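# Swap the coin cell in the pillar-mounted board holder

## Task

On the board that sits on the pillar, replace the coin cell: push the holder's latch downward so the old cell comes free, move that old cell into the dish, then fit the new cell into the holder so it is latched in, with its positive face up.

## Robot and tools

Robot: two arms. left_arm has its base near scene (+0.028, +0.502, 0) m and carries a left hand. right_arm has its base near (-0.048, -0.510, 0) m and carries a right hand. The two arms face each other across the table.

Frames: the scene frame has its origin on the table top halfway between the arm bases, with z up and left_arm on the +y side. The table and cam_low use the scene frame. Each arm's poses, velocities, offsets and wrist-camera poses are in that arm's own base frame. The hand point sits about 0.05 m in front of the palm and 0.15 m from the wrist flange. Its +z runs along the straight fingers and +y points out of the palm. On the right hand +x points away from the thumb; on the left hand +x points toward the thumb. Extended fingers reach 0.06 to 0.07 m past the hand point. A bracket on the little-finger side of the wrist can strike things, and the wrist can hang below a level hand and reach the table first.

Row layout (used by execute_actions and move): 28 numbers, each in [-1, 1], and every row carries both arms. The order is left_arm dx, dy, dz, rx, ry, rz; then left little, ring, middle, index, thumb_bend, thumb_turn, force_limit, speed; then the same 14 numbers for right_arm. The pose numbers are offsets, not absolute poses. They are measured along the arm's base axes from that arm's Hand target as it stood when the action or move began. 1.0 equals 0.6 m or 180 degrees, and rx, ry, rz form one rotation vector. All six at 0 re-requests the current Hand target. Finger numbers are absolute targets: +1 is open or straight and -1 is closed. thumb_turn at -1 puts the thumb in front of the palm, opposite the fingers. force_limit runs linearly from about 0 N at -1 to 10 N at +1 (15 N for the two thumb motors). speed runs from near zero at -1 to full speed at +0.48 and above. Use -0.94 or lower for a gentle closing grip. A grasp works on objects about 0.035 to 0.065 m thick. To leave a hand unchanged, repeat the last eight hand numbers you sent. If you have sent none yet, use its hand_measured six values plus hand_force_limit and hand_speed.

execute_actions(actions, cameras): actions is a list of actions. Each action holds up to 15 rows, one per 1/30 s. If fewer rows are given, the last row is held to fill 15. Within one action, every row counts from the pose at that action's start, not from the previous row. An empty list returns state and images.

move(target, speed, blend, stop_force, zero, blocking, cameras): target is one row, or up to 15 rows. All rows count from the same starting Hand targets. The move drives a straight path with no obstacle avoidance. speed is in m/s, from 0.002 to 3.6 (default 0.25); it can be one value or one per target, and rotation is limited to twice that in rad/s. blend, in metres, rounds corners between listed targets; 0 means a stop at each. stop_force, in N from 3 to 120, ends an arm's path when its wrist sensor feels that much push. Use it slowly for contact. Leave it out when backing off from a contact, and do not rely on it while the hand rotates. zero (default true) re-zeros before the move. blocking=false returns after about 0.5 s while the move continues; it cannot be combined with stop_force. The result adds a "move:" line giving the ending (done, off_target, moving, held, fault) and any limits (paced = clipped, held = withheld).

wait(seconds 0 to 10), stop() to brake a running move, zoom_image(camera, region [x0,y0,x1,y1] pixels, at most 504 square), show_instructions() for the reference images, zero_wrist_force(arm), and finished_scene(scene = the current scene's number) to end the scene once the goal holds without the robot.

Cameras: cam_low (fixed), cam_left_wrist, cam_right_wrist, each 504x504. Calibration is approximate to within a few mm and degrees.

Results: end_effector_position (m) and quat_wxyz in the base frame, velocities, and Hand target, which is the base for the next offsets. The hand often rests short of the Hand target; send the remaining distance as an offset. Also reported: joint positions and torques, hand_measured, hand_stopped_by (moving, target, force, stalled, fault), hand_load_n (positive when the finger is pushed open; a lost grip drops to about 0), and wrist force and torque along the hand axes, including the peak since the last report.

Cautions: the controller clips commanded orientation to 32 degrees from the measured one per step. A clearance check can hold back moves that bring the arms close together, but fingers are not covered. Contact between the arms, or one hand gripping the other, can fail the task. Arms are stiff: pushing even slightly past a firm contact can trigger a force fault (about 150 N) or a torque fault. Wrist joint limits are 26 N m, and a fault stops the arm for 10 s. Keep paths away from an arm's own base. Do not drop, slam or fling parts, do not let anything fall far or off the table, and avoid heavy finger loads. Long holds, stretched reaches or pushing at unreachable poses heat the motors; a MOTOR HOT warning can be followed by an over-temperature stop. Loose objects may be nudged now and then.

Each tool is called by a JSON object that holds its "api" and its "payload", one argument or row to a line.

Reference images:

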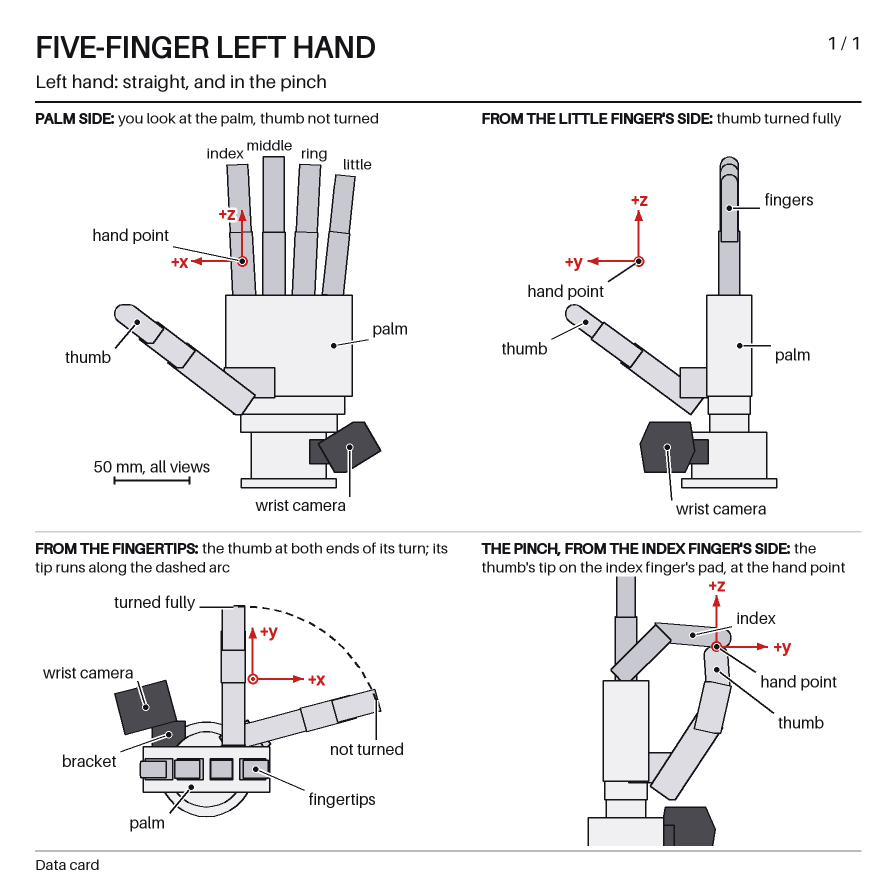

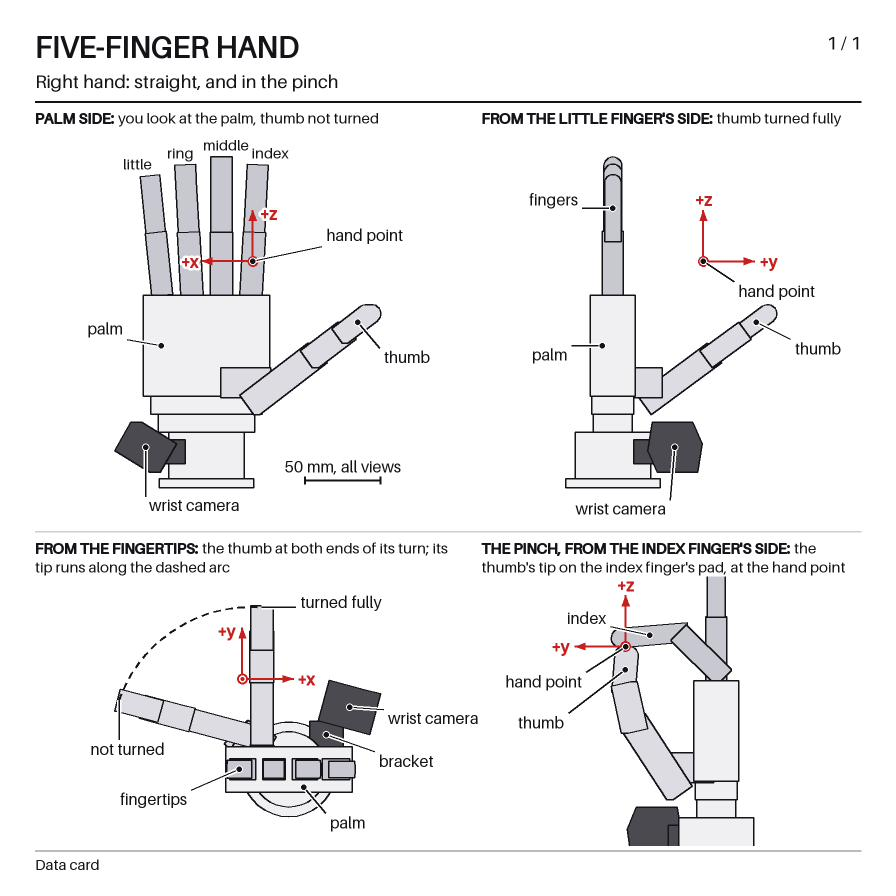

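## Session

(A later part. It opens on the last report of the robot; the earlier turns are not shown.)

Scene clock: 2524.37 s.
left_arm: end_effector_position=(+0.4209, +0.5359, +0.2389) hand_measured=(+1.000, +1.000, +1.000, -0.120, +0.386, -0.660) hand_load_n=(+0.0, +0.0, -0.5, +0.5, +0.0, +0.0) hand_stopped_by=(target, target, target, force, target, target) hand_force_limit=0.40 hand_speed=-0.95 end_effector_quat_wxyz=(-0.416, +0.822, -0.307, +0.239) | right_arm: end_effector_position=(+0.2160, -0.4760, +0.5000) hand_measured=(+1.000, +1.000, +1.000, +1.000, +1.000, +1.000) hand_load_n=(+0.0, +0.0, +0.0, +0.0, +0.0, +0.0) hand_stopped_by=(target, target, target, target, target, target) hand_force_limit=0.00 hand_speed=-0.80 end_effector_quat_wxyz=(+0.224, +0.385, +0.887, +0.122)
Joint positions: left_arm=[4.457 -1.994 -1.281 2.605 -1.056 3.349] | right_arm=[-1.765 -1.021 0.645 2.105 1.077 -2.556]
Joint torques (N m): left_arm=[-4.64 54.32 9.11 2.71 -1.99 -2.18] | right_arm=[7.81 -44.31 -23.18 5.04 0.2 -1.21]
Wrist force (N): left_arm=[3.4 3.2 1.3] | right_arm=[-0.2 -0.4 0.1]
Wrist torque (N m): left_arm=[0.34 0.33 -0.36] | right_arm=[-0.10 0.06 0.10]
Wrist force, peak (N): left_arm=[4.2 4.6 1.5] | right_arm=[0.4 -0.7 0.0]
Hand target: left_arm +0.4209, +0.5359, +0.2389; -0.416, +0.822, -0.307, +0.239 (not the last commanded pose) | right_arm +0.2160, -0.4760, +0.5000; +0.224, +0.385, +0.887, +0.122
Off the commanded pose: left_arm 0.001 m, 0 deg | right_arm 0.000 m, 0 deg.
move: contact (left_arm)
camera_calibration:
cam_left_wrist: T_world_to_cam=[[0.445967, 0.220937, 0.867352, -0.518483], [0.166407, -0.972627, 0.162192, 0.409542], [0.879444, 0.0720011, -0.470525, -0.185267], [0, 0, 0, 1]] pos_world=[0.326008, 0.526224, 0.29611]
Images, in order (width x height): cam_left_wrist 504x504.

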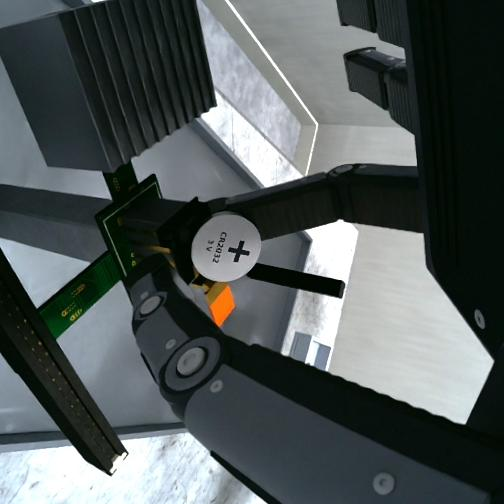

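{"api": "wait", "payload": {
  "seconds": 0,
  "cameras": ["all"]
}}

{"api": "zoom_image", "payload": {
  "camera": "cam_right_wrist",
  "region": [180, 150, 300, 270]
}}

{"api": "zoom_image", "payload": {
  "camera": "cam_low",
  "region": [200, 180, 300, 280]
}}

Scene clock: 2537.40 s.
left_arm: end_effector_position=(+0.4209, +0.5359, +0.2389) hand_measured=(+1.000, +1.000, +1.000, -0.120, +0.386, -0.660) hand_load_n=(+0.0, -0.5, +0.0, +1.0, +0.0, +0.0) hand_stopped_by=(target, target, target, force, target, target) hand_force_limit=0.40 hand_speed=-0.95 end_effector_quat_wxyz=(-0.416, +0.822, -0.307, +0.239) | right_arm: end_effector_position=(+0.2160, -0.4760, +0.5000) hand_measured=(+1.000, +1.000, +1.000, +1.000, +1.000, +1.000) hand_load_n=(+0.0, +0.0, +0.0, +0.0, +0.0, +0.0) hand_stopped_by=(target, target, target, target, target, target) hand_force_limit=0.00 hand_speed=-0.80 end_effector_quat_wxyz=(+0.224, +0.385, +0.887, +0.122)
Joint positions: left_arm=[4.457 -1.994 -1.281 2.605 -1.056 3.349] | right_arm=[-1.765 -1.021 0.645 2.105 1.077 -2.556]
Joint torques (N m): left_arm=[-4.93 54.56 11.47 2.27 -1.21 -2.15] | right_arm=[7.49 -43.7 -22.62 4.92 0.2 -1.23]
Wrist force (N): left_arm=[3.2 3.5 1.5] | right_arm=[0.4 -0.4 -0.3]
Wrist torque (N m): left_arm=[0.32 0.35 -0.37] | right_arm=[-0.07 0.00 0.13]
Wrist force, peak (N): left_arm=[3.4 3.9 1.5] | right_arm=[-0.1 -0.5 -0.5]
Hand target: left_arm +0.4209, +0.5359, +0.2389; -0.416, +0.822, -0.307, +0.239 (not the last commanded pose) | right_arm +0.2160, -0.4760, +0.5000; +0.224, +0.385, +0.887, +0.122
Off the commanded pose: left_arm 0.001 m, 0 deg | right_arm 0.000 m, 0 deg.
camera_calibration:
cam_left_wrist: T_world_to_cam=[[0.445981, 0.220853, 0.867367, -0.518447], [0.166368, -0.972646, 0.162117, 0.409588], [0.879445, 0.0720011, -0.470524, -0.185268], [0, 0, 0, 1]] pos_world=[0.326008, 0.526224, 0.29611]
cam_right_wrist: T_world_to_cam=[[0.517706, 0.797935, 0.308674, 0.126307], [0.368935, -0.533728, 0.760934, -0.716027], [0.771924, -0.28006, -0.570701, 0.0929798], [0, 0, 0, 1]] pos_world=[0.127004, -0.456909, 0.558926]

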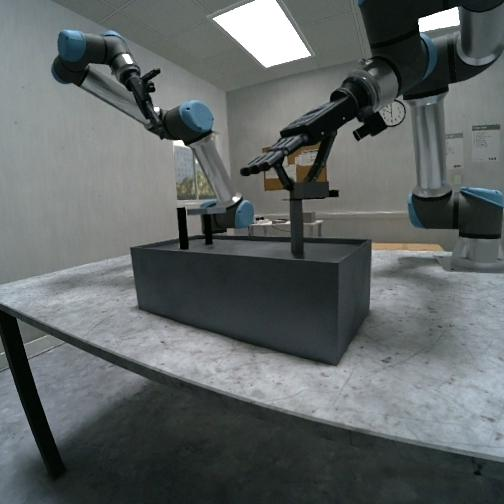

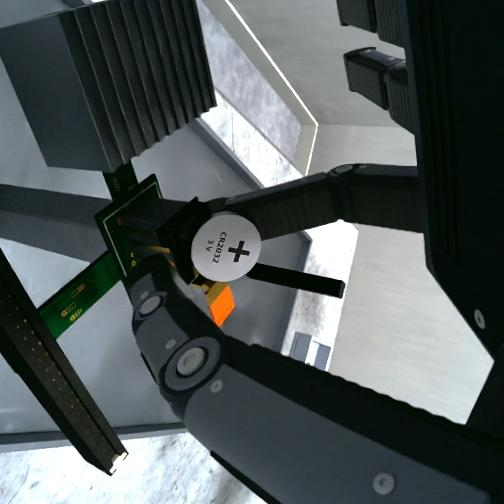

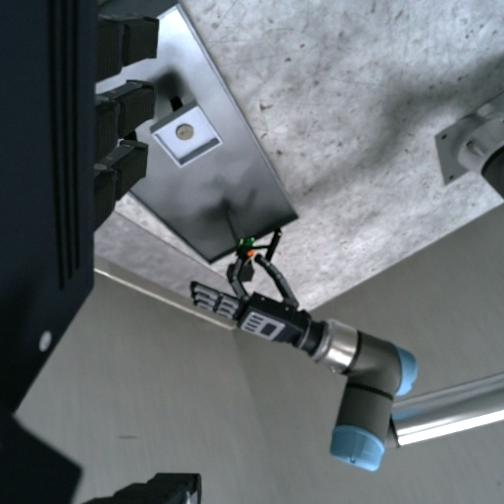

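Scaled by 4.200 from the camera's 504x504 image, which has a finer 720x720 frame.

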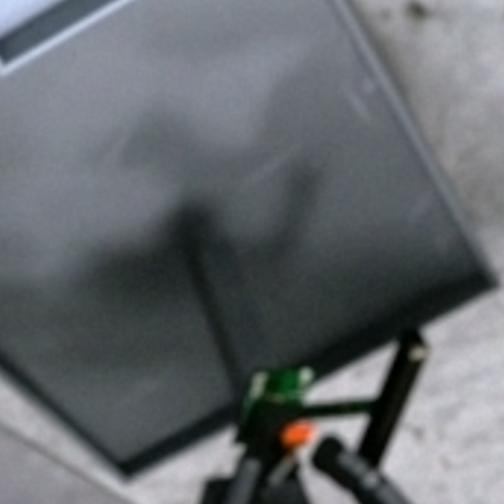

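Scaled by 5.040 from the camera's 504x504 image, which has a finer 720x720 frame.

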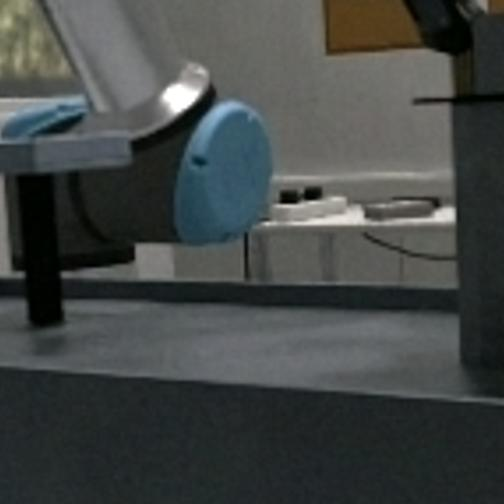

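{"api": "zoom_image", "payload": {
  "camera": "cam_low",
  "region": [270, 150, 350, 230]
}}

{"api": "zoom_image", "payload": {
  "camera": "cam_right_wrist",
  "region": [220, 220, 290, 290]
}}

Scaled by 6.300 from the camera's 504x504 image, which has a finer 720x720 frame.

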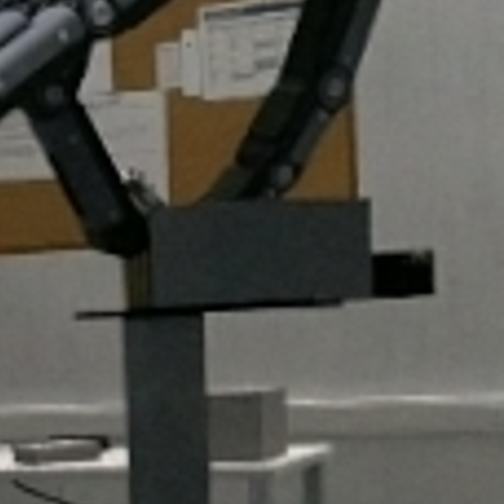

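Scaled by 7.200 from the camera's 504x504 image, which has a finer 720x720 frame.

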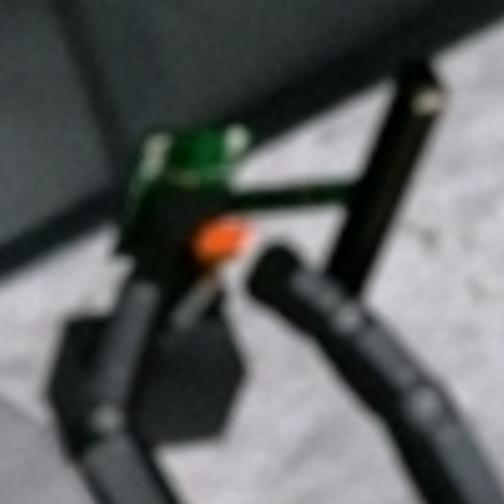

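{"api": "move", "payload": {
  "target": [0.0015,-0.0015,0,0,0,0,1,1,1,-0.33,0.385,-0.66,0.4,-0.95,0,0,0,0,0,0,1,1,1,1,1,1,0,-0.8],
  "speed": 0.01,
  "cameras": ["cam_left_wrist"]
}}

{"api": "zoom_image", "payload": {
  "camera": "cam_left_wrist",
  "region": [130, 170, 290, 330]
}}

Scene clock: 2700.60 s.
left_arm: end_effector_position=(+0.4217, +0.5350, +0.2389) hand_measured=(+1.000, +1.000, +1.000, -0.120, +0.386, -0.660) hand_load_n=(+0.0, +0.0, +0.0, +0.0, +0.0, +0.0) hand_stopped_by=(target, target, target, force, target, target) hand_force_limit=0.40 hand_speed=-0.95 end_effector_quat_wxyz=(-0.416, +0.822, -0.307, +0.239) | right_arm: end_effector_position=(+0.2160, -0.4760, +0.5000) hand_measured=(+1.000, +1.000, +1.000, +1.000, +1.000, +1.000) hand_load_n=(+0.0, +0.0, +0.0, +0.0, -0.5, +0.0) hand_stopped_by=(target, target, target, target, target, target) hand_force_limit=0.00 hand_speed=-0.80 end_effector_quat_wxyz=(+0.224, +0.385, +0.887, +0.122)
Joint positions: left_arm=[4.455 -1.993 -1.282 2.606 -1.058 3.347] | right_arm=[-1.765 -1.021 0.645 2.105 1.077 -2.556]
Joint torques (N m): left_arm=[-7.17 54.53 8.85 2.32 -0.83 -2.63] | right_arm=[7.36 -44.13 -22.98 4.96 0.18 -1.24]
Wrist force (N): left_arm=[-1.2 2.3 0.6] | right_arm=[0.2 -0.2 -0.2]
Wrist torque (N m): left_arm=[0.29 0.24 -0.16] | right_arm=[-0.04 0.02 0.12]
Wrist force, peak (N): left_arm=[3.4 3.9 1.9] | right_arm=[-0.1 -0.7 -0.1]
Hand target: left_arm +0.4218, +0.5350, +0.2389; -0.416, +0.822, -0.307, +0.239 | right_arm +0.2160, -0.4760, +0.5000; +0.224, +0.385, +0.887, +0.122
Off the commanded pose: left_arm 0.000 m, 0 deg | right_arm 0.000 m, 0 deg.
move: done
camera_calibration:
cam_left_wrist: T_world_to_cam=[[0.445981, 0.220853, 0.867367, -0.518605], [0.166368, -0.972646, 0.162117, 0.408579], [0.879445, 0.0720011, -0.470524, -0.185906], [0, 0, 0, 1]] pos_world=[0.326808, 0.525324, 0.29611]
Images, in order (width x height): cam_left_wrist 504x504.

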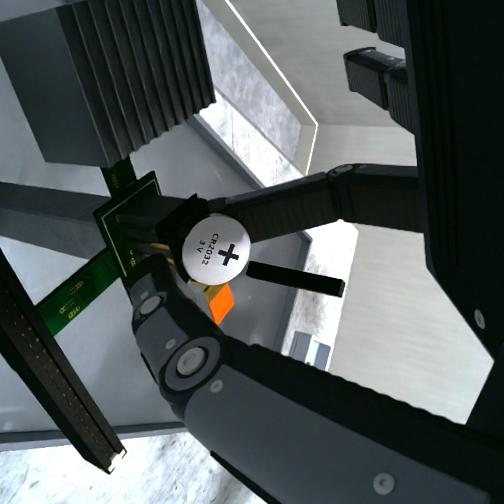

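Scaled by 3.150 from the camera's 504x504 image, which has a finer 720x720 frame.

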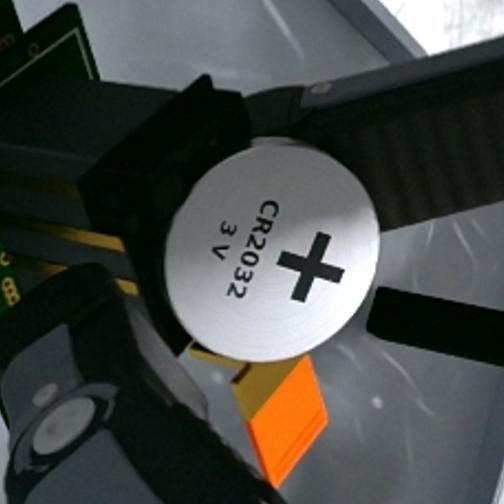

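{"api": "move", "payload": {
  "target": [0.0041,-0.0041,0,0,0,0,1,1,1,-0.33,0.385,-0.66,0.4,-0.95,0,0,0,0,0,0,1,1,1,1,1,1,0,-0.8],
  "speed": 0.01,
  "stop_force": 4,
  "cameras": ["cam_left_wrist"]
}}

{"api": "zoom_image", "payload": {
  "camera": "cam_left_wrist",
  "region": [130, 170, 290, 330]
}}

Scene clock: 2730.37 s.
left_arm: end_effector_position=(+0.4242, +0.5326, +0.2389) hand_measured=(+1.000, +1.000, +1.000, -0.120, +0.386, -0.660) hand_load_n=(+0.0, +0.0, +0.0, +0.0, +0.0, +0.0) hand_stopped_by=(target, target, target, force, target, target) hand_force_limit=0.40 hand_speed=-0.95 end_effector_quat_wxyz=(-0.416, +0.822, -0.307, +0.239) | right_arm: end_effector_position=(+0.2160, -0.4760, +0.5000) hand_measured=(+1.000, +1.000, +1.000, +1.000, +1.000, +1.000) hand_load_n=(+0.0, +0.0, +0.0, +0.0, +0.0, +0.0) hand_stopped_by=(target, target, target, target, target, target) hand_force_limit=0.00 hand_speed=-0.80 end_effector_quat_wxyz=(+0.224, +0.385, +0.887, +0.122)
Joint positions: left_arm=[4.449 -1.99 -1.286 2.609 -1.062 3.343] | right_arm=[-1.765 -1.021 0.645 2.105 1.077 -2.556]
Joint torques (N m): left_arm=[-7.6 55 8.69 2.35 -0.73 -2.54] | right_arm=[7.69 -44.32 -23 4.94 0.17 -1.18]
Wrist force (N): left_arm=[-1.2 2.4 0.8] | right_arm=[0.4 -0.3 0.0]
Wrist torque (N m): left_arm=[0.29 0.24 -0.16] | right_arm=[-0.07 -0.02 0.13]
Wrist force, peak (N): left_arm=[-1.4 2.9 1.2] | right_arm=[0.0 -0.3 -0.6]
Hand target: left_arm +0.4242, +0.5326, +0.2389; -0.416, +0.822, -0.307, +0.239 | right_arm +0.2160, -0.4760, +0.5000; +0.224, +0.385, +0.887, +0.122
Off the commanded pose: left_arm 0.000 m, 0 deg | right_arm 0.000 m, 0 deg.
move: done
camera_calibration:
cam_left_wrist: T_world_to_cam=[[0.445981, 0.220853, 0.867367, -0.51919], [0.166368, -0.972646, 0.162117, 0.405829], [0.879445, 0.0720011, -0.470524, -0.187932], [0, 0, 0, 1]] pos_world=[0.329308, 0.522924, 0.29611]
Images, in order (width x height): cam_left_wrist 504x504.

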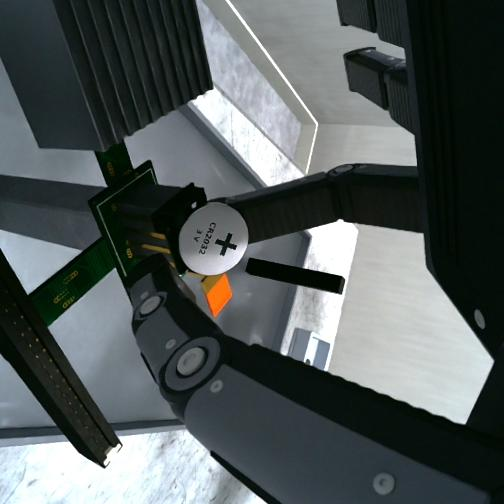

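Scaled by 3.150 from the camera's 504x504 image, which has a finer 720x720 frame.

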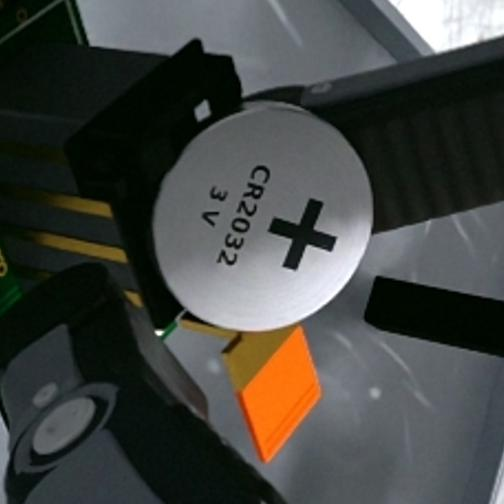

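{"api": "execute_actions", "payload": {
  "actions": [
    [[0,0,0,0,0,0,1,1,1,-0.04,0.385,-0.66,0.4,-0.93,0,0,0,0,0,0,1,1,1,1,1,1,0,-0.8]]
  ]
}}

{"api": "wait", "payload": {
  "seconds": 1.5,
  "cameras": ["cam_left_wrist"]
}}

{"api": "zoom_image", "payload": {
  "camera": "cam_left_wrist",
  "region": [130, 170, 290, 330]
}}

Scene clock: 2745.63 s.
left_arm: end_effector_position=(+0.4242, +0.5326, +0.2389) hand_measured=(+1.000, +1.000, +1.000, -0.040, +0.386, -0.660) hand_load_n=(+0.0, +0.0, +0.0, +0.0, +0.0, +0.0) hand_stopped_by=(target, target, target, target, target, target) hand_force_limit=0.40 hand_speed=-0.93 end_effector_quat_wxyz=(-0.416, +0.822, -0.307, +0.239) | right_arm: end_effector_position=(+0.2160, -0.4760, +0.5000) hand_measured=(+1.000, +1.000, +1.000, +1.000, +1.000, +1.000) hand_load_n=(+0.0, +0.0, +0.0, +0.0, +0.0, +0.0) hand_stopped_by=(target, target, target, target, target, target) hand_force_limit=0.00 hand_speed=-0.80 end_effector_quat_wxyz=(+0.224, +0.385, +0.887, +0.122)
Joint positions: left_arm=[4.449 -1.99 -1.286 2.609 -1.062 3.343] | right_arm=[-1.765 -1.021 0.645 2.105 1.077 -2.556]
Joint torques (N m): left_arm=[-7.47 54.52 8.75 2.35 -0.78 -2.29] | right_arm=[7.66 -44.01 -22.87 5.01 0.23 -1.11]
Wrist force (N): left_arm=[-1.2 2.7 1.0] | right_arm=[-0.1 -0.4 -0.5]
Wrist torque (N m): left_arm=[0.32 0.24 -0.16] | right_arm=[-0.05 0.07 0.10]
Wrist force, peak (N): left_arm=[-1.4 2.8 1.2] | right_arm=[-0.2 -0.7 -0.3]
Hand target: left_arm +0.4242, +0.5326, +0.2389; -0.416, +0.822, -0.307, +0.239 | right_arm +0.2160, -0.4760, +0.5000; +0.224, +0.385, +0.887, +0.122
Off the commanded pose: left_arm 0.000 m, 0 deg | right_arm 0.000 m, 0 deg.
Step readings (end_effector_position of left_arm | right_arm):
0: (+0.4242, +0.5326, +0.2389) | (+0.2160, -0.4760, +0.5000)
1: (+0.4242, +0.5326, +0.2389) | (+0.2160, -0.4760, +0.5000)
2: (+0.4242, +0.5326, +0.2389) | (+0.2160, -0.4760, +0.5000)
4: (+0.4242, +0.5326, +0.2389) | (+0.2160, -0.4760, +0.5000)
8: (+0.4242, +0.5326, +0.2389) | (+0.2160, -0.4760, +0.5000)
15: (+0.4242, +0.5326, +0.2389) | (+0.2160, -0.4760, +0.5000)

Scene clock: 2747.13 s.
left_arm: end_effector_position=(+0.4242, +0.5326, +0.2389) hand_measured=(+1.000, +1.000, +1.000, -0.040, +0.386, -0.660) hand_load_n=(+0.0, +0.0, +0.0, +0.0, +0.0, +0.0) hand_stopped_by=(target, target, target, target, target, target) hand_force_limit=0.40 hand_speed=-0.93 end_effector_quat_wxyz=(-0.416, +0.822, -0.307, +0.239) | right_arm: end_effector_position=(+0.2160, -0.4760, +0.5000) hand_measured=(+1.000, +1.000, +1.000, +1.000, +1.000, +1.000) hand_load_n=(-0.5, +0.0, +0.0, +0.0, +0.0, +0.0) hand_stopped_by=(target, target, target, target, target, target) hand_force_limit=0.00 hand_speed=-0.80 end_effector_quat_wxyz=(+0.224, +0.385, +0.887, +0.122)
Joint positions: left_arm=[4.449 -1.99 -1.286 2.609 -1.062 3.343] | right_arm=[-1.765 -1.021 0.645 2.105 1.077 -2.556]
Joint torques (N m): left_arm=[-7.03 54.12 8.58 2.1 -0.78 -2.27] | right_arm=[8.14 -44.46 -22.39 4.89 0.09 -1.23]
Wrist force (N): left_arm=[-1.3 2.5 0.7] | right_arm=[0.0 -0.4 -0.3]
Wrist torque (N m): left_arm=[0.32 0.25 -0.16] | right_arm=[-0.07 0.05 0.10]
Wrist force, peak (N): left_arm=[-0.9 3.1 0.9] | right_arm=[0.0 -0.7 0.1]
Hand target: left_arm +0.4242, +0.5326, +0.2389; -0.416, +0.822, -0.307, +0.239 | right_arm +0.2160, -0.4760, +0.5000; +0.224, +0.385, +0.887, +0.122
Off the commanded pose: left_arm 0.000 m, 0 deg | right_arm 0.000 m, 0 deg.
wait: 1.50 s; at rest by 0.17 s
camera_calibration:
cam_left_wrist: T_world_to_cam=[[0.445981, 0.220853, 0.867367, -0.51919], [0.166368, -0.972646, 0.162117, 0.405829], [0.879445, 0.0720011, -0.470524, -0.187932], [0, 0, 0, 1]] pos_world=[0.329308, 0.522924, 0.29611]
Images, in order (width x height): cam_left_wrist 504x504.

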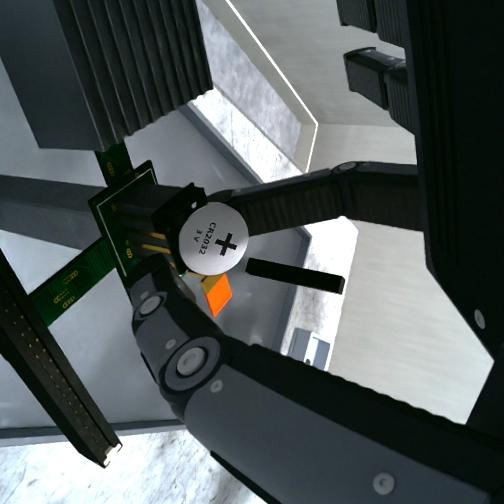

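Scaled by 3.150 from the camera's 504x504 image, which has a finer 720x720 frame.

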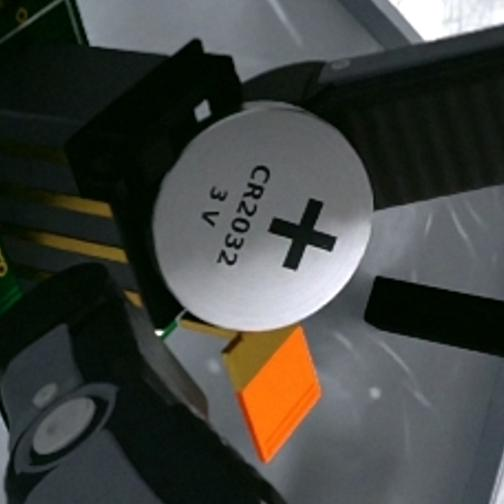

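{"api": "wait", "payload": {
  "seconds": 0,
  "cameras": ["cam_right_wrist","cam_low"]
}}

{"api": "zoom_image", "payload": {
  "camera": "cam_right_wrist",
  "region": [225, 235, 275, 285]
}}

{"api": "zoom_image", "payload": {
  "camera": "cam_low",
  "region": [275, 155, 335, 215]
}}

Scene clock: 2753.83 s.
left_arm: end_effector_position=(+0.4242, +0.5326, +0.2389) hand_measured=(+1.000, +1.000, +1.000, -0.040, +0.386, -0.660) hand_load_n=(+0.0, +0.0, +0.0, +0.0, +0.0, +0.0) hand_stopped_by=(target, target, target, target, target, target) hand_force_limit=0.40 hand_speed=-0.93 end_effector_quat_wxyz=(-0.416, +0.822, -0.307, +0.239) | right_arm: end_effector_position=(+0.2160, -0.4760, +0.5000) hand_measured=(+1.000, +1.000, +1.000, +1.000, +1.000, +1.000) hand_load_n=(+0.0, +0.0, +0.0, +0.0, +0.0, +0.0) hand_stopped_by=(target, target, target, target, target, target) hand_force_limit=0.00 hand_speed=-0.80 end_effector_quat_wxyz=(+0.224, +0.385, +0.887, +0.122)
Joint positions: left_arm=[4.449 -1.99 -1.286 2.609 -1.062 3.343] | right_arm=[-1.765 -1.021 0.645 2.105 1.077 -2.556]
Joint torques (N m): left_arm=[-7.45 53.93 10.3 2.27 -0.72 -2.29] | right_arm=[7.32 -44.23 -22.64 4.99 0.19 -1.18]
Wrist force (N): left_arm=[-1.2 2.7 0.9] | right_arm=[0.0 -0.4 -0.2]
Wrist torque (N m): left_arm=[0.32 0.24 -0.16] | right_arm=[-0.07 0.04 0.11]
Wrist force, peak (N): left_arm=[-0.7 3.2 1.1] | right_arm=[0.0 -0.8 -0.1]
Hand target: left_arm +0.4242, +0.5326, +0.2389; -0.416, +0.822, -0.307, +0.239 | right_arm +0.2160, -0.4760, +0.5000; +0.224, +0.385, +0.887, +0.122
Off the commanded pose: left_arm 0.000 m, 0 deg | right_arm 0.000 m, 0 deg.
camera_calibration:
cam_right_wrist: T_world_to_cam=[[0.517706, 0.797935, 0.308674, 0.126307], [0.368935, -0.533728, 0.760934, -0.716027], [0.771924, -0.28006, -0.570701, 0.0929798], [0, 0, 0, 1]] pos_world=[0.127004, -0.456909, 0.558926]
Images, in order (width x height): cam_low 504x504, cam_right_wrist 504x504.

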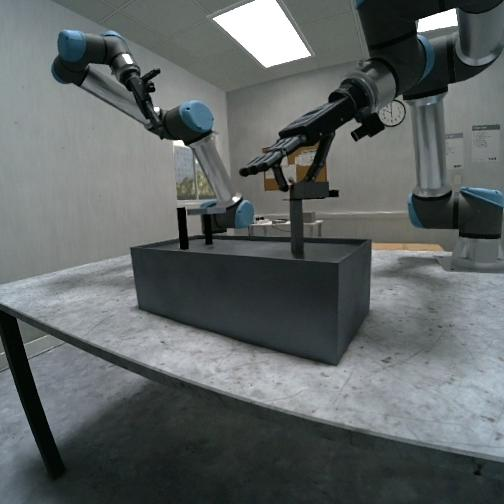

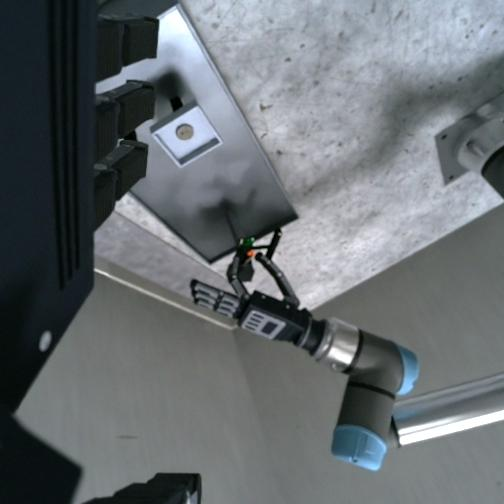

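Scaled by 10.080 from the camera's 504x504 image, which has a finer 720x720 frame.

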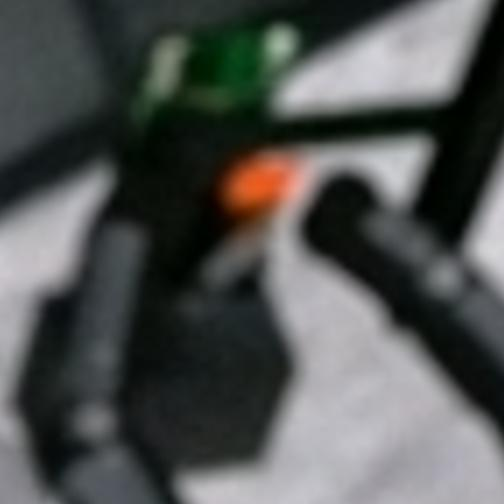

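Scaled by 8.400 from the camera's 504x504 image, which has a finer 720x720 frame.

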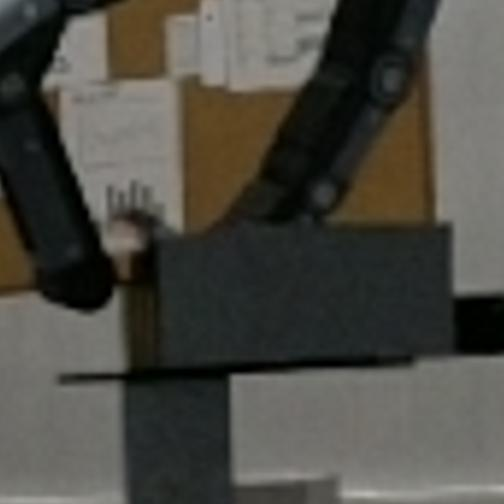

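{"api": "move", "payload": {
  "target": [
    [-0.0049,-0.0048,0,0,0,0,1,1,1,-0.04,0.385,-0.66,0.4,-0.93,0,0,0,0,0,0,1,1,1,1,1,1,0,-0.8],
    [-0.0049,-0.0048,0.08,0,0,0,1,1,1,-0.04,0.385,-0.66,0.4,-0.93,0,0,0,0,0,0,1,1,1,1,1,1,0,-0.8]
  ],
  "speed": [0.02,0.06],
  "cameras": ["cam_left_wrist"]
}}

{"api": "zoom_image", "payload": {
  "camera": "cam_left_wrist",
  "region": [110, 190, 290, 370]
}}

Scene clock: 2798.27 s.
left_arm: end_effector_position=(+0.4213, +0.5296, +0.2871) hand_measured=(+1.000, +1.000, +1.000, -0.040, +0.386, -0.660) hand_load_n=(+0.0, -0.5, +0.0, +0.0, +0.0, +0.0) hand_stopped_by=(target, target, target, target, target, target) hand_force_limit=0.40 hand_speed=-0.93 end_effector_quat_wxyz=(-0.416, +0.822, -0.307, +0.239) | right_arm: end_effector_position=(+0.2160, -0.4760, +0.5000) hand_measured=(+1.000, +1.000, +1.000, +1.000, +1.000, +1.000) hand_load_n=(+0.0, +0.0, +0.0, +0.0, -0.5, +0.0) hand_stopped_by=(target, target, target, target, target, target) hand_force_limit=0.00 hand_speed=-0.80 end_effector_quat_wxyz=(+0.224, +0.385, +0.887, +0.122)
Joint positions: left_arm=[4.453 -1.971 -1.191 2.494 -1.059 3.346] | right_arm=[-1.765 -1.021 0.645 2.105 1.077 -2.556]
Joint torques (N m): left_arm=[6.05 24.13 27.61 -3.12 1.55 2.53] | right_arm=[7.84 -44.62 -22.87 4.92 0.17 -1.11]
Wrist force (N): left_arm=[-1.2 2.4 1.0] | right_arm=[0.2 -0.6 -0.4]
Wrist torque (N m): left_arm=[0.28 0.25 -0.35] | right_arm=[-0.08 0.03 0.11]
Wrist force, peak (N): left_arm=[-0.9 3.1 1.3] | right_arm=[0.2 -0.6 -0.4]
Hand target: left_arm +0.4213, +0.5297, +0.2869; -0.416, +0.822, -0.307, +0.239 | right_arm +0.2160, -0.4760, +0.5000; +0.224, +0.385, +0.887, +0.122
Off the commanded pose: left_arm 0.000 m, 0 deg | right_arm 0.000 m, 0 deg.
move: done
camera_calibration:
cam_left_wrist: T_world_to_cam=[[0.445899, 0.220762, 0.867432, -0.558903], [0.166401, -0.972659, 0.162005, 0.395631], [0.87948, 0.0721035, -0.470442, -0.162627], [0, 0, 0, 1]] pos_world=[0.326408, 0.519924, 0.34421]
Images, in order (width x height): cam_left_wrist 504x504.

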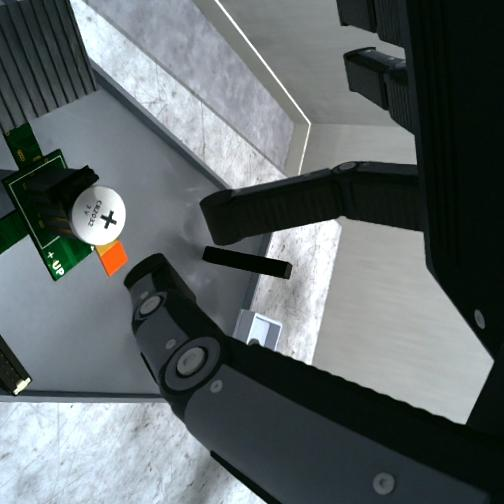

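Scaled by 2.800 from the camera's 504x504 image, which has a finer 720x720 frame.

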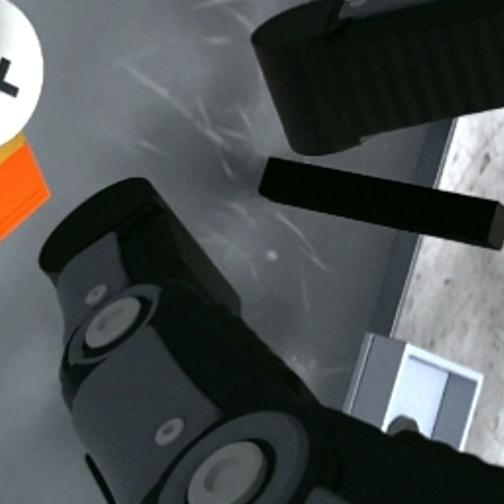

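{"api": "zoom_image", "payload": {
  "camera": "cam_left_wrist",
  "region": [10, 120, 150, 290]
}}

Scaled by 2.965 from the camera's 504x504 image, which has a finer 720x720 frame.

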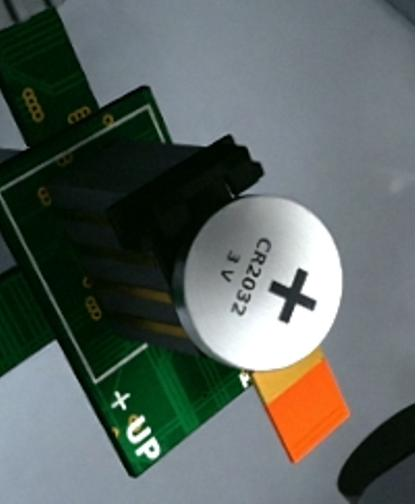

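{"api": "wait", "payload": {
  "seconds": 0,
  "cameras": ["cam_right_wrist","cam_low"]
}}

{"api": "zoom_image", "payload": {
  "camera": "cam_right_wrist",
  "region": [225, 235, 275, 285]
}}

{"api": "zoom_image", "payload": {
  "camera": "cam_low",
  "region": [275, 155, 335, 215]
}}

Scene clock: 2831.10 s.
left_arm: end_effector_position=(+0.4213, +0.5297, +0.2869) hand_measured=(+1.000, +1.000, +1.000, -0.040, +0.386, -0.660) hand_load_n=(+0.0, +0.0, +0.0, +0.5, +0.0, +0.0) hand_stopped_by=(target, target, target, target, target, target) hand_force_limit=0.40 hand_speed=-0.93 end_effector_quat_wxyz=(-0.416, +0.822, -0.307, +0.239) | right_arm: end_effector_position=(+0.2160, -0.4760, +0.5000) hand_measured=(+1.000, +1.000, +1.000, +1.000, +1.000, +1.000) hand_load_n=(+0.0, +0.0, +0.0, +0.0, +0.0, +0.0) hand_stopped_by=(target, target, target, target, target, target) hand_force_limit=0.00 hand_speed=-0.80 end_effector_quat_wxyz=(+0.224, +0.385, +0.887, +0.122)
Joint positions: left_arm=[4.453 -1.971 -1.19 2.493 -1.059 3.346] | right_arm=[-1.765 -1.021 0.645 2.105 1.077 -2.556]
Joint torques (N m): left_arm=[-2.49 24.13 28.77 -3.34 -0.25 2.68] | right_arm=[7.44 -44.41 -22.81 4.96 0.21 -1.2]
Wrist force (N): left_arm=[-0.9 2.6 0.7] | right_arm=[0.2 -0.4 -0.2]
Wrist torque (N m): left_arm=[0.32 0.19 -0.36] | right_arm=[-0.08 0.02 0.11]
Wrist force, peak (N): left_arm=[-1.3 3.1 0.9] | right_arm=[0.0 -0.8 -0.3]
Hand target: left_arm +0.4213, +0.5297, +0.2869; -0.416, +0.822, -0.307, +0.239 | right_arm +0.2160, -0.4760, +0.5000; +0.224, +0.385, +0.887, +0.122
Off the commanded pose: left_arm 0.000 m, 0 deg | right_arm 0.000 m, 0 deg.
camera_calibration:
cam_right_wrist: T_world_to_cam=[[0.517706, 0.797935, 0.308674, 0.126307], [0.368935, -0.533728, 0.760934, -0.716027], [0.771924, -0.28006, -0.570701, 0.0929798], [0, 0, 0, 1]] pos_world=[0.127004, -0.456909, 0.558926]
Images, in order (width x height): cam_low 504x504, cam_right_wrist 504x504.

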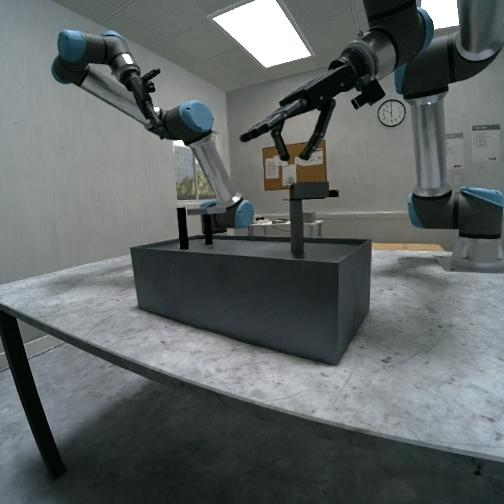

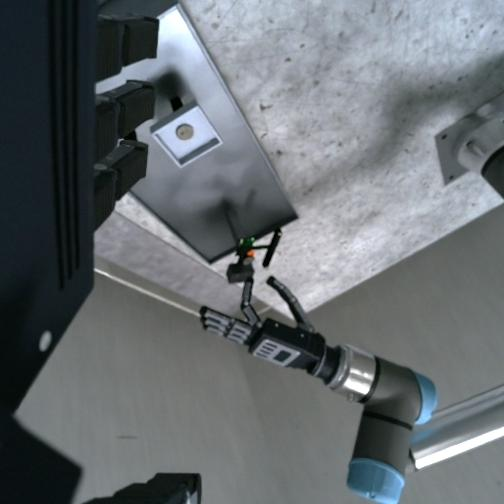

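Scaled by 10.080 from the camera's 504x504 image, which has a finer 720x720 frame.

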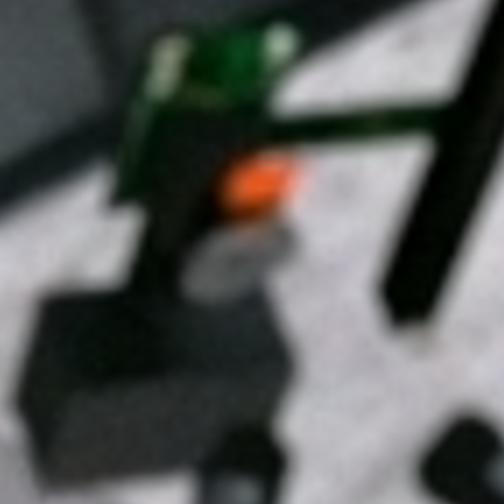

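Scaled by 8.400 from the camera's 504x504 image, which has a finer 720x720 frame.

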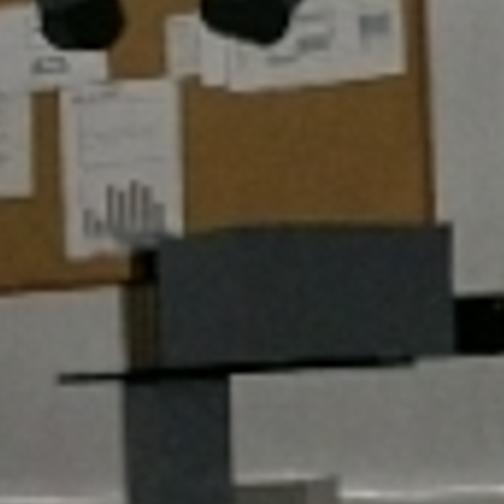

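{"api": "move", "payload": {
  "target": [
    [-0.0063,0.0103,-0.03,0,0,0,1,1,1,0.1,0.385,-0.66,0,-0.8,0,0,0,0,0,0,1,1,1,1,1,1,0,-0.8],
    [-0.0063,0.0103,-0.055,0,0,0,1,1,1,0.1,0.385,-0.66,0,-0.8,0,0,0,0,0,0,1,1,1,1,1,1,0,-0.8]
  ],
  "speed": [0.05,0.03],
  "cameras": ["cam_left_wrist"]
}}

{"api": "zoom_image", "payload": {
  "camera": "cam_left_wrist",
  "region": [90, 140, 290, 340]
}}

Scene clock: 2886.03 s.
left_arm: end_effector_position=(+0.4175, +0.5359, +0.2540) hand_measured=(+1.000, +1.000, +1.000, +0.100, +0.386, -0.660) hand_load_n=(+0.0, +0.0, +0.0, +0.0, +0.0, +0.0) hand_stopped_by=(target, target, target, target, target, target) hand_force_limit=0.00 hand_speed=-0.80 end_effector_quat_wxyz=(-0.416, +0.822, -0.307, +0.239) | right_arm: end_effector_position=(+0.2160, -0.4760, +0.5000) hand_measured=(+1.000, +1.000, +1.000, +1.000, +1.000, +1.000) hand_load_n=(+0.0, +0.0, +0.0, +0.0, +0.0, +0.0) hand_stopped_by=(target, target, target, target, target, target) hand_force_limit=0.00 hand_speed=-0.80 end_effector_quat_wxyz=(+0.224, +0.385, +0.887, +0.122)
Joint positions: left_arm=[4.464 -1.986 -1.254 2.568 -1.051 3.353] | right_arm=[-1.765 -1.021 0.645 2.105 1.077 -2.556]
Joint torques (N m): left_arm=[8.49 24.78 8.48 2.2 2.25 0.96] | right_arm=[7.55 -44.94 -22.59 4.89 0.17 -1.16]
Wrist force (N): left_arm=[-1.5 2.5 0.6] | right_arm=[0.1 -0.2 -0.3]
Wrist torque (N m): left_arm=[0.31 0.28 -0.39] | right_arm=[-0.03 0.04 0.11]
Wrist force, peak (N): left_arm=[-1.2 3.1 1.2] | right_arm=[0.2 -0.7 0.0]
Hand target: left_arm +0.4175, +0.5359, +0.2539; -0.416, +0.822, -0.307, +0.239 | right_arm +0.2160, -0.4760, +0.5000; +0.224, +0.385, +0.887, +0.122
Off the commanded pose: left_arm 0.000 m, 0 deg | right_arm 0.000 m, 0 deg.
move: done
camera_calibration:
cam_left_wrist: T_world_to_cam=[[0.446027, 0.220812, 0.867353, -0.529931], [0.166362, -0.972655, 0.16207, 0.407743], [0.879422, 0.0720065, -0.470565, -0.175202], [0, 0, 0, 1]] pos_world=[0.322608, 0.526224, 0.31111]
Images, in order (width x height): cam_left_wrist 504x504.

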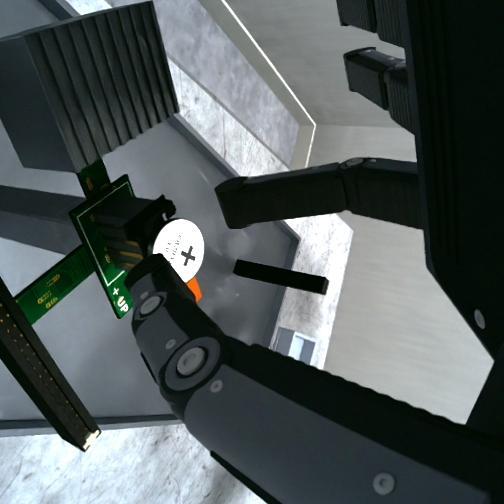

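Scaled by 2.520 from the camera's 504x504 image, which has a finer 720x720 frame.

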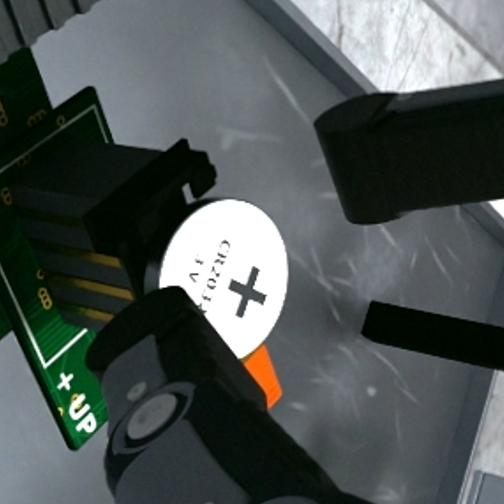

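{"api": "move", "payload": {
  "target": [0,0,-0.016,0,0,0,1,1,1,0.1,0.385,-0.66,0,-0.8,0,0,0,0,0,0,1,1,1,1,1,1,0,-0.8],
  "speed": 0.02,
  "stop_force": 4
}}

{"api": "move", "payload": {
  "target": [0.0038,0.0037,0,0,0,0,1,1,1,0.1,0.385,-0.66,0,-0.8,0,0,0,0,0,0,1,1,1,1,1,1,0,-0.8],
  "speed": 0.02,
  "stop_force": 3,
  "cameras": ["cam_left_wrist"]
}}

{"api": "zoom_image", "payload": {
  "camera": "cam_left_wrist",
  "region": [90, 140, 290, 340]
}}

Scene clock: 2906.47 s.
left_arm: end_effector_position=(+0.4175, +0.5359, +0.2443) hand_measured=(+1.000, +1.000, +1.000, +0.100, +0.386, -0.660) hand_load_n=(-0.5, +0.0, -0.5, +0.0, +0.0, +0.0) hand_stopped_by=(target, target, target, target, target, target) hand_force_limit=0.00 hand_speed=-0.80 end_effector_quat_wxyz=(-0.416, +0.822, -0.307, +0.239) | right_arm: end_effector_position=(+0.2160, -0.4760, +0.5000) hand_measured=(+1.000, +1.000, +1.000, +1.000, +1.000, +1.000) hand_load_n=(+0.0, +0.0, -0.5, +0.0, +0.0, +0.0) hand_stopped_by=(target, target, target, target, target, target) hand_force_limit=0.00 hand_speed=-0.80 end_effector_quat_wxyz=(+0.224, +0.385, +0.887, +0.122)
Joint positions: left_arm=[4.464 -1.988 -1.275 2.592 -1.051 3.353] | right_arm=[-1.765 -1.021 0.645 2.105 1.077 -2.556]
Joint torques (N m): left_arm=[6.86 26.29 9.15 2.42 1.94 -0.81] | right_arm=[7.81 -44.68 -22.56 4.99 0.17 -1.07]
Wrist force (N): left_arm=[-1.4 2.2 0.8] | right_arm=[0.2 -0.4 -0.1]
Wrist torque (N m): left_arm=[0.26 0.27 -0.38] | right_arm=[-0.08 0.02 0.12]
Wrist force, peak (N): left_arm=[-1.5 3.0 0.9] | right_arm=[0.1 -0.6 -0.3]
Hand target: left_arm +0.4175, +0.5359, +0.2443; -0.416, +0.822, -0.307, +0.239 | right_arm +0.2160, -0.4760, +0.5000; +0.224, +0.385, +0.887, +0.122
Off the commanded pose: left_arm 0.000 m, 0 deg | right_arm 0.000 m, 0 deg.
move: done

Scene clock: 2907.70 s.
left_arm: end_effector_position=(+0.4198, +0.5381, +0.2443) hand_measured=(+1.000, +1.000, +1.000, +0.100, +0.386, -0.660) hand_load_n=(+0.0, -0.5, +0.0, +0.0, +0.0, +0.0) hand_stopped_by=(target, target, target, target, target, target) hand_force_limit=0.00 hand_speed=-0.80 end_effector_quat_wxyz=(-0.416, +0.822, -0.307, +0.239) | right_arm: end_effector_position=(+0.2160, -0.4760, +0.5000) hand_measured=(+1.000, +1.000, +1.000, +1.000, +1.000, +1.000) hand_load_n=(+0.0, +0.0, +0.0, +0.0, +0.0, +0.0) hand_stopped_by=(target, target, target, target, target, target) hand_force_limit=0.00 hand_speed=-0.80 end_effector_quat_wxyz=(+0.224, +0.385, +0.887, +0.122)
Joint positions: left_arm=[4.46 -1.996 -1.264 2.589 -1.053 3.351] | right_arm=[-1.765 -1.021 0.645 2.105 1.077 -2.556]
Joint torques (N m): left_arm=[-7.89 25.17 28.87 -3.03 -0.72 -2.23] | right_arm=[7.59 -44.92 -22.26 5.02 0.08 -1.23]
Wrist force (N): left_arm=[-1.1 2.7 0.7] | right_arm=[0.0 -0.1 -0.2]
Wrist torque (N m): left_arm=[0.34 0.23 -0.17] | right_arm=[-0.02 0.06 0.11]
Wrist force, peak (N): left_arm=[-1.2 3.1 1.1] | right_arm=[0.3 -0.6 -0.2]
Hand target: left_arm +0.4198, +0.5381, +0.2443; -0.416, +0.822, -0.307, +0.239 | right_arm +0.2160, -0.4760, +0.5000; +0.224, +0.385, +0.887, +0.122
Off the commanded pose: left_arm 0.000 m, 0 deg | right_arm 0.000 m, 0 deg.
move: done
camera_calibration:
cam_left_wrist: T_world_to_cam=[[0.445981, 0.220853, 0.867367, -0.523127], [0.166368, -0.972646, 0.162117, 0.411035], [0.879445, 0.0720011, -0.470524, -0.181918], [0, 0, 0, 1]] pos_world=[0.324908, 0.528424, 0.30151]
Images, in order (width x height): cam_left_wrist 504x504.

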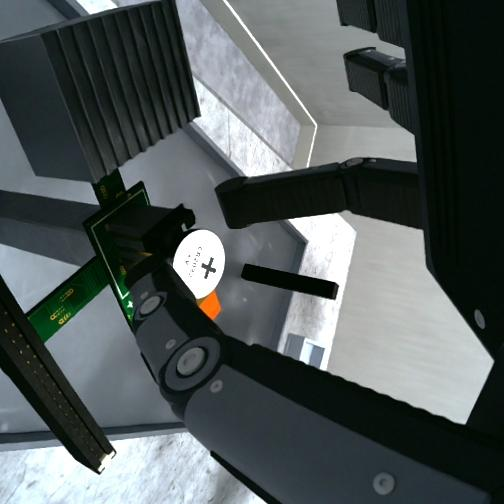

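Scaled by 2.520 from the camera's 504x504 image, which has a finer 720x720 frame.

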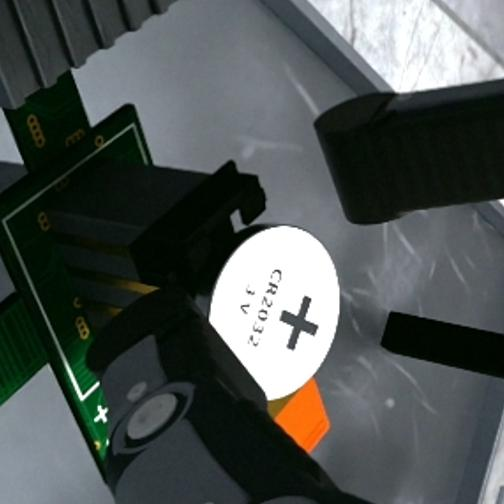

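{"api": "zoom_image", "payload": {
  "camera": "cam_left_wrist",
  "region": [145, 190, 245, 290]
}}

Scaled by 5.040 from the camera's 504x504 image, which has a finer 720x720 frame.

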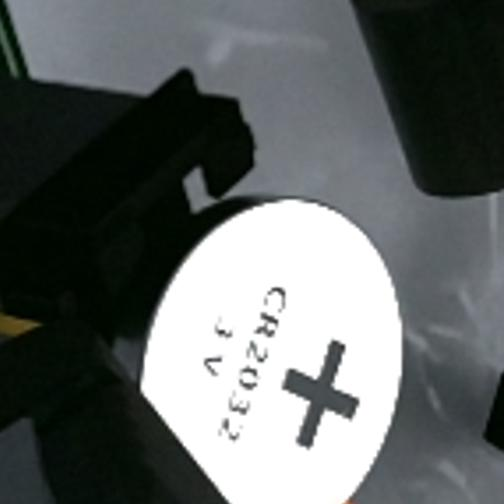

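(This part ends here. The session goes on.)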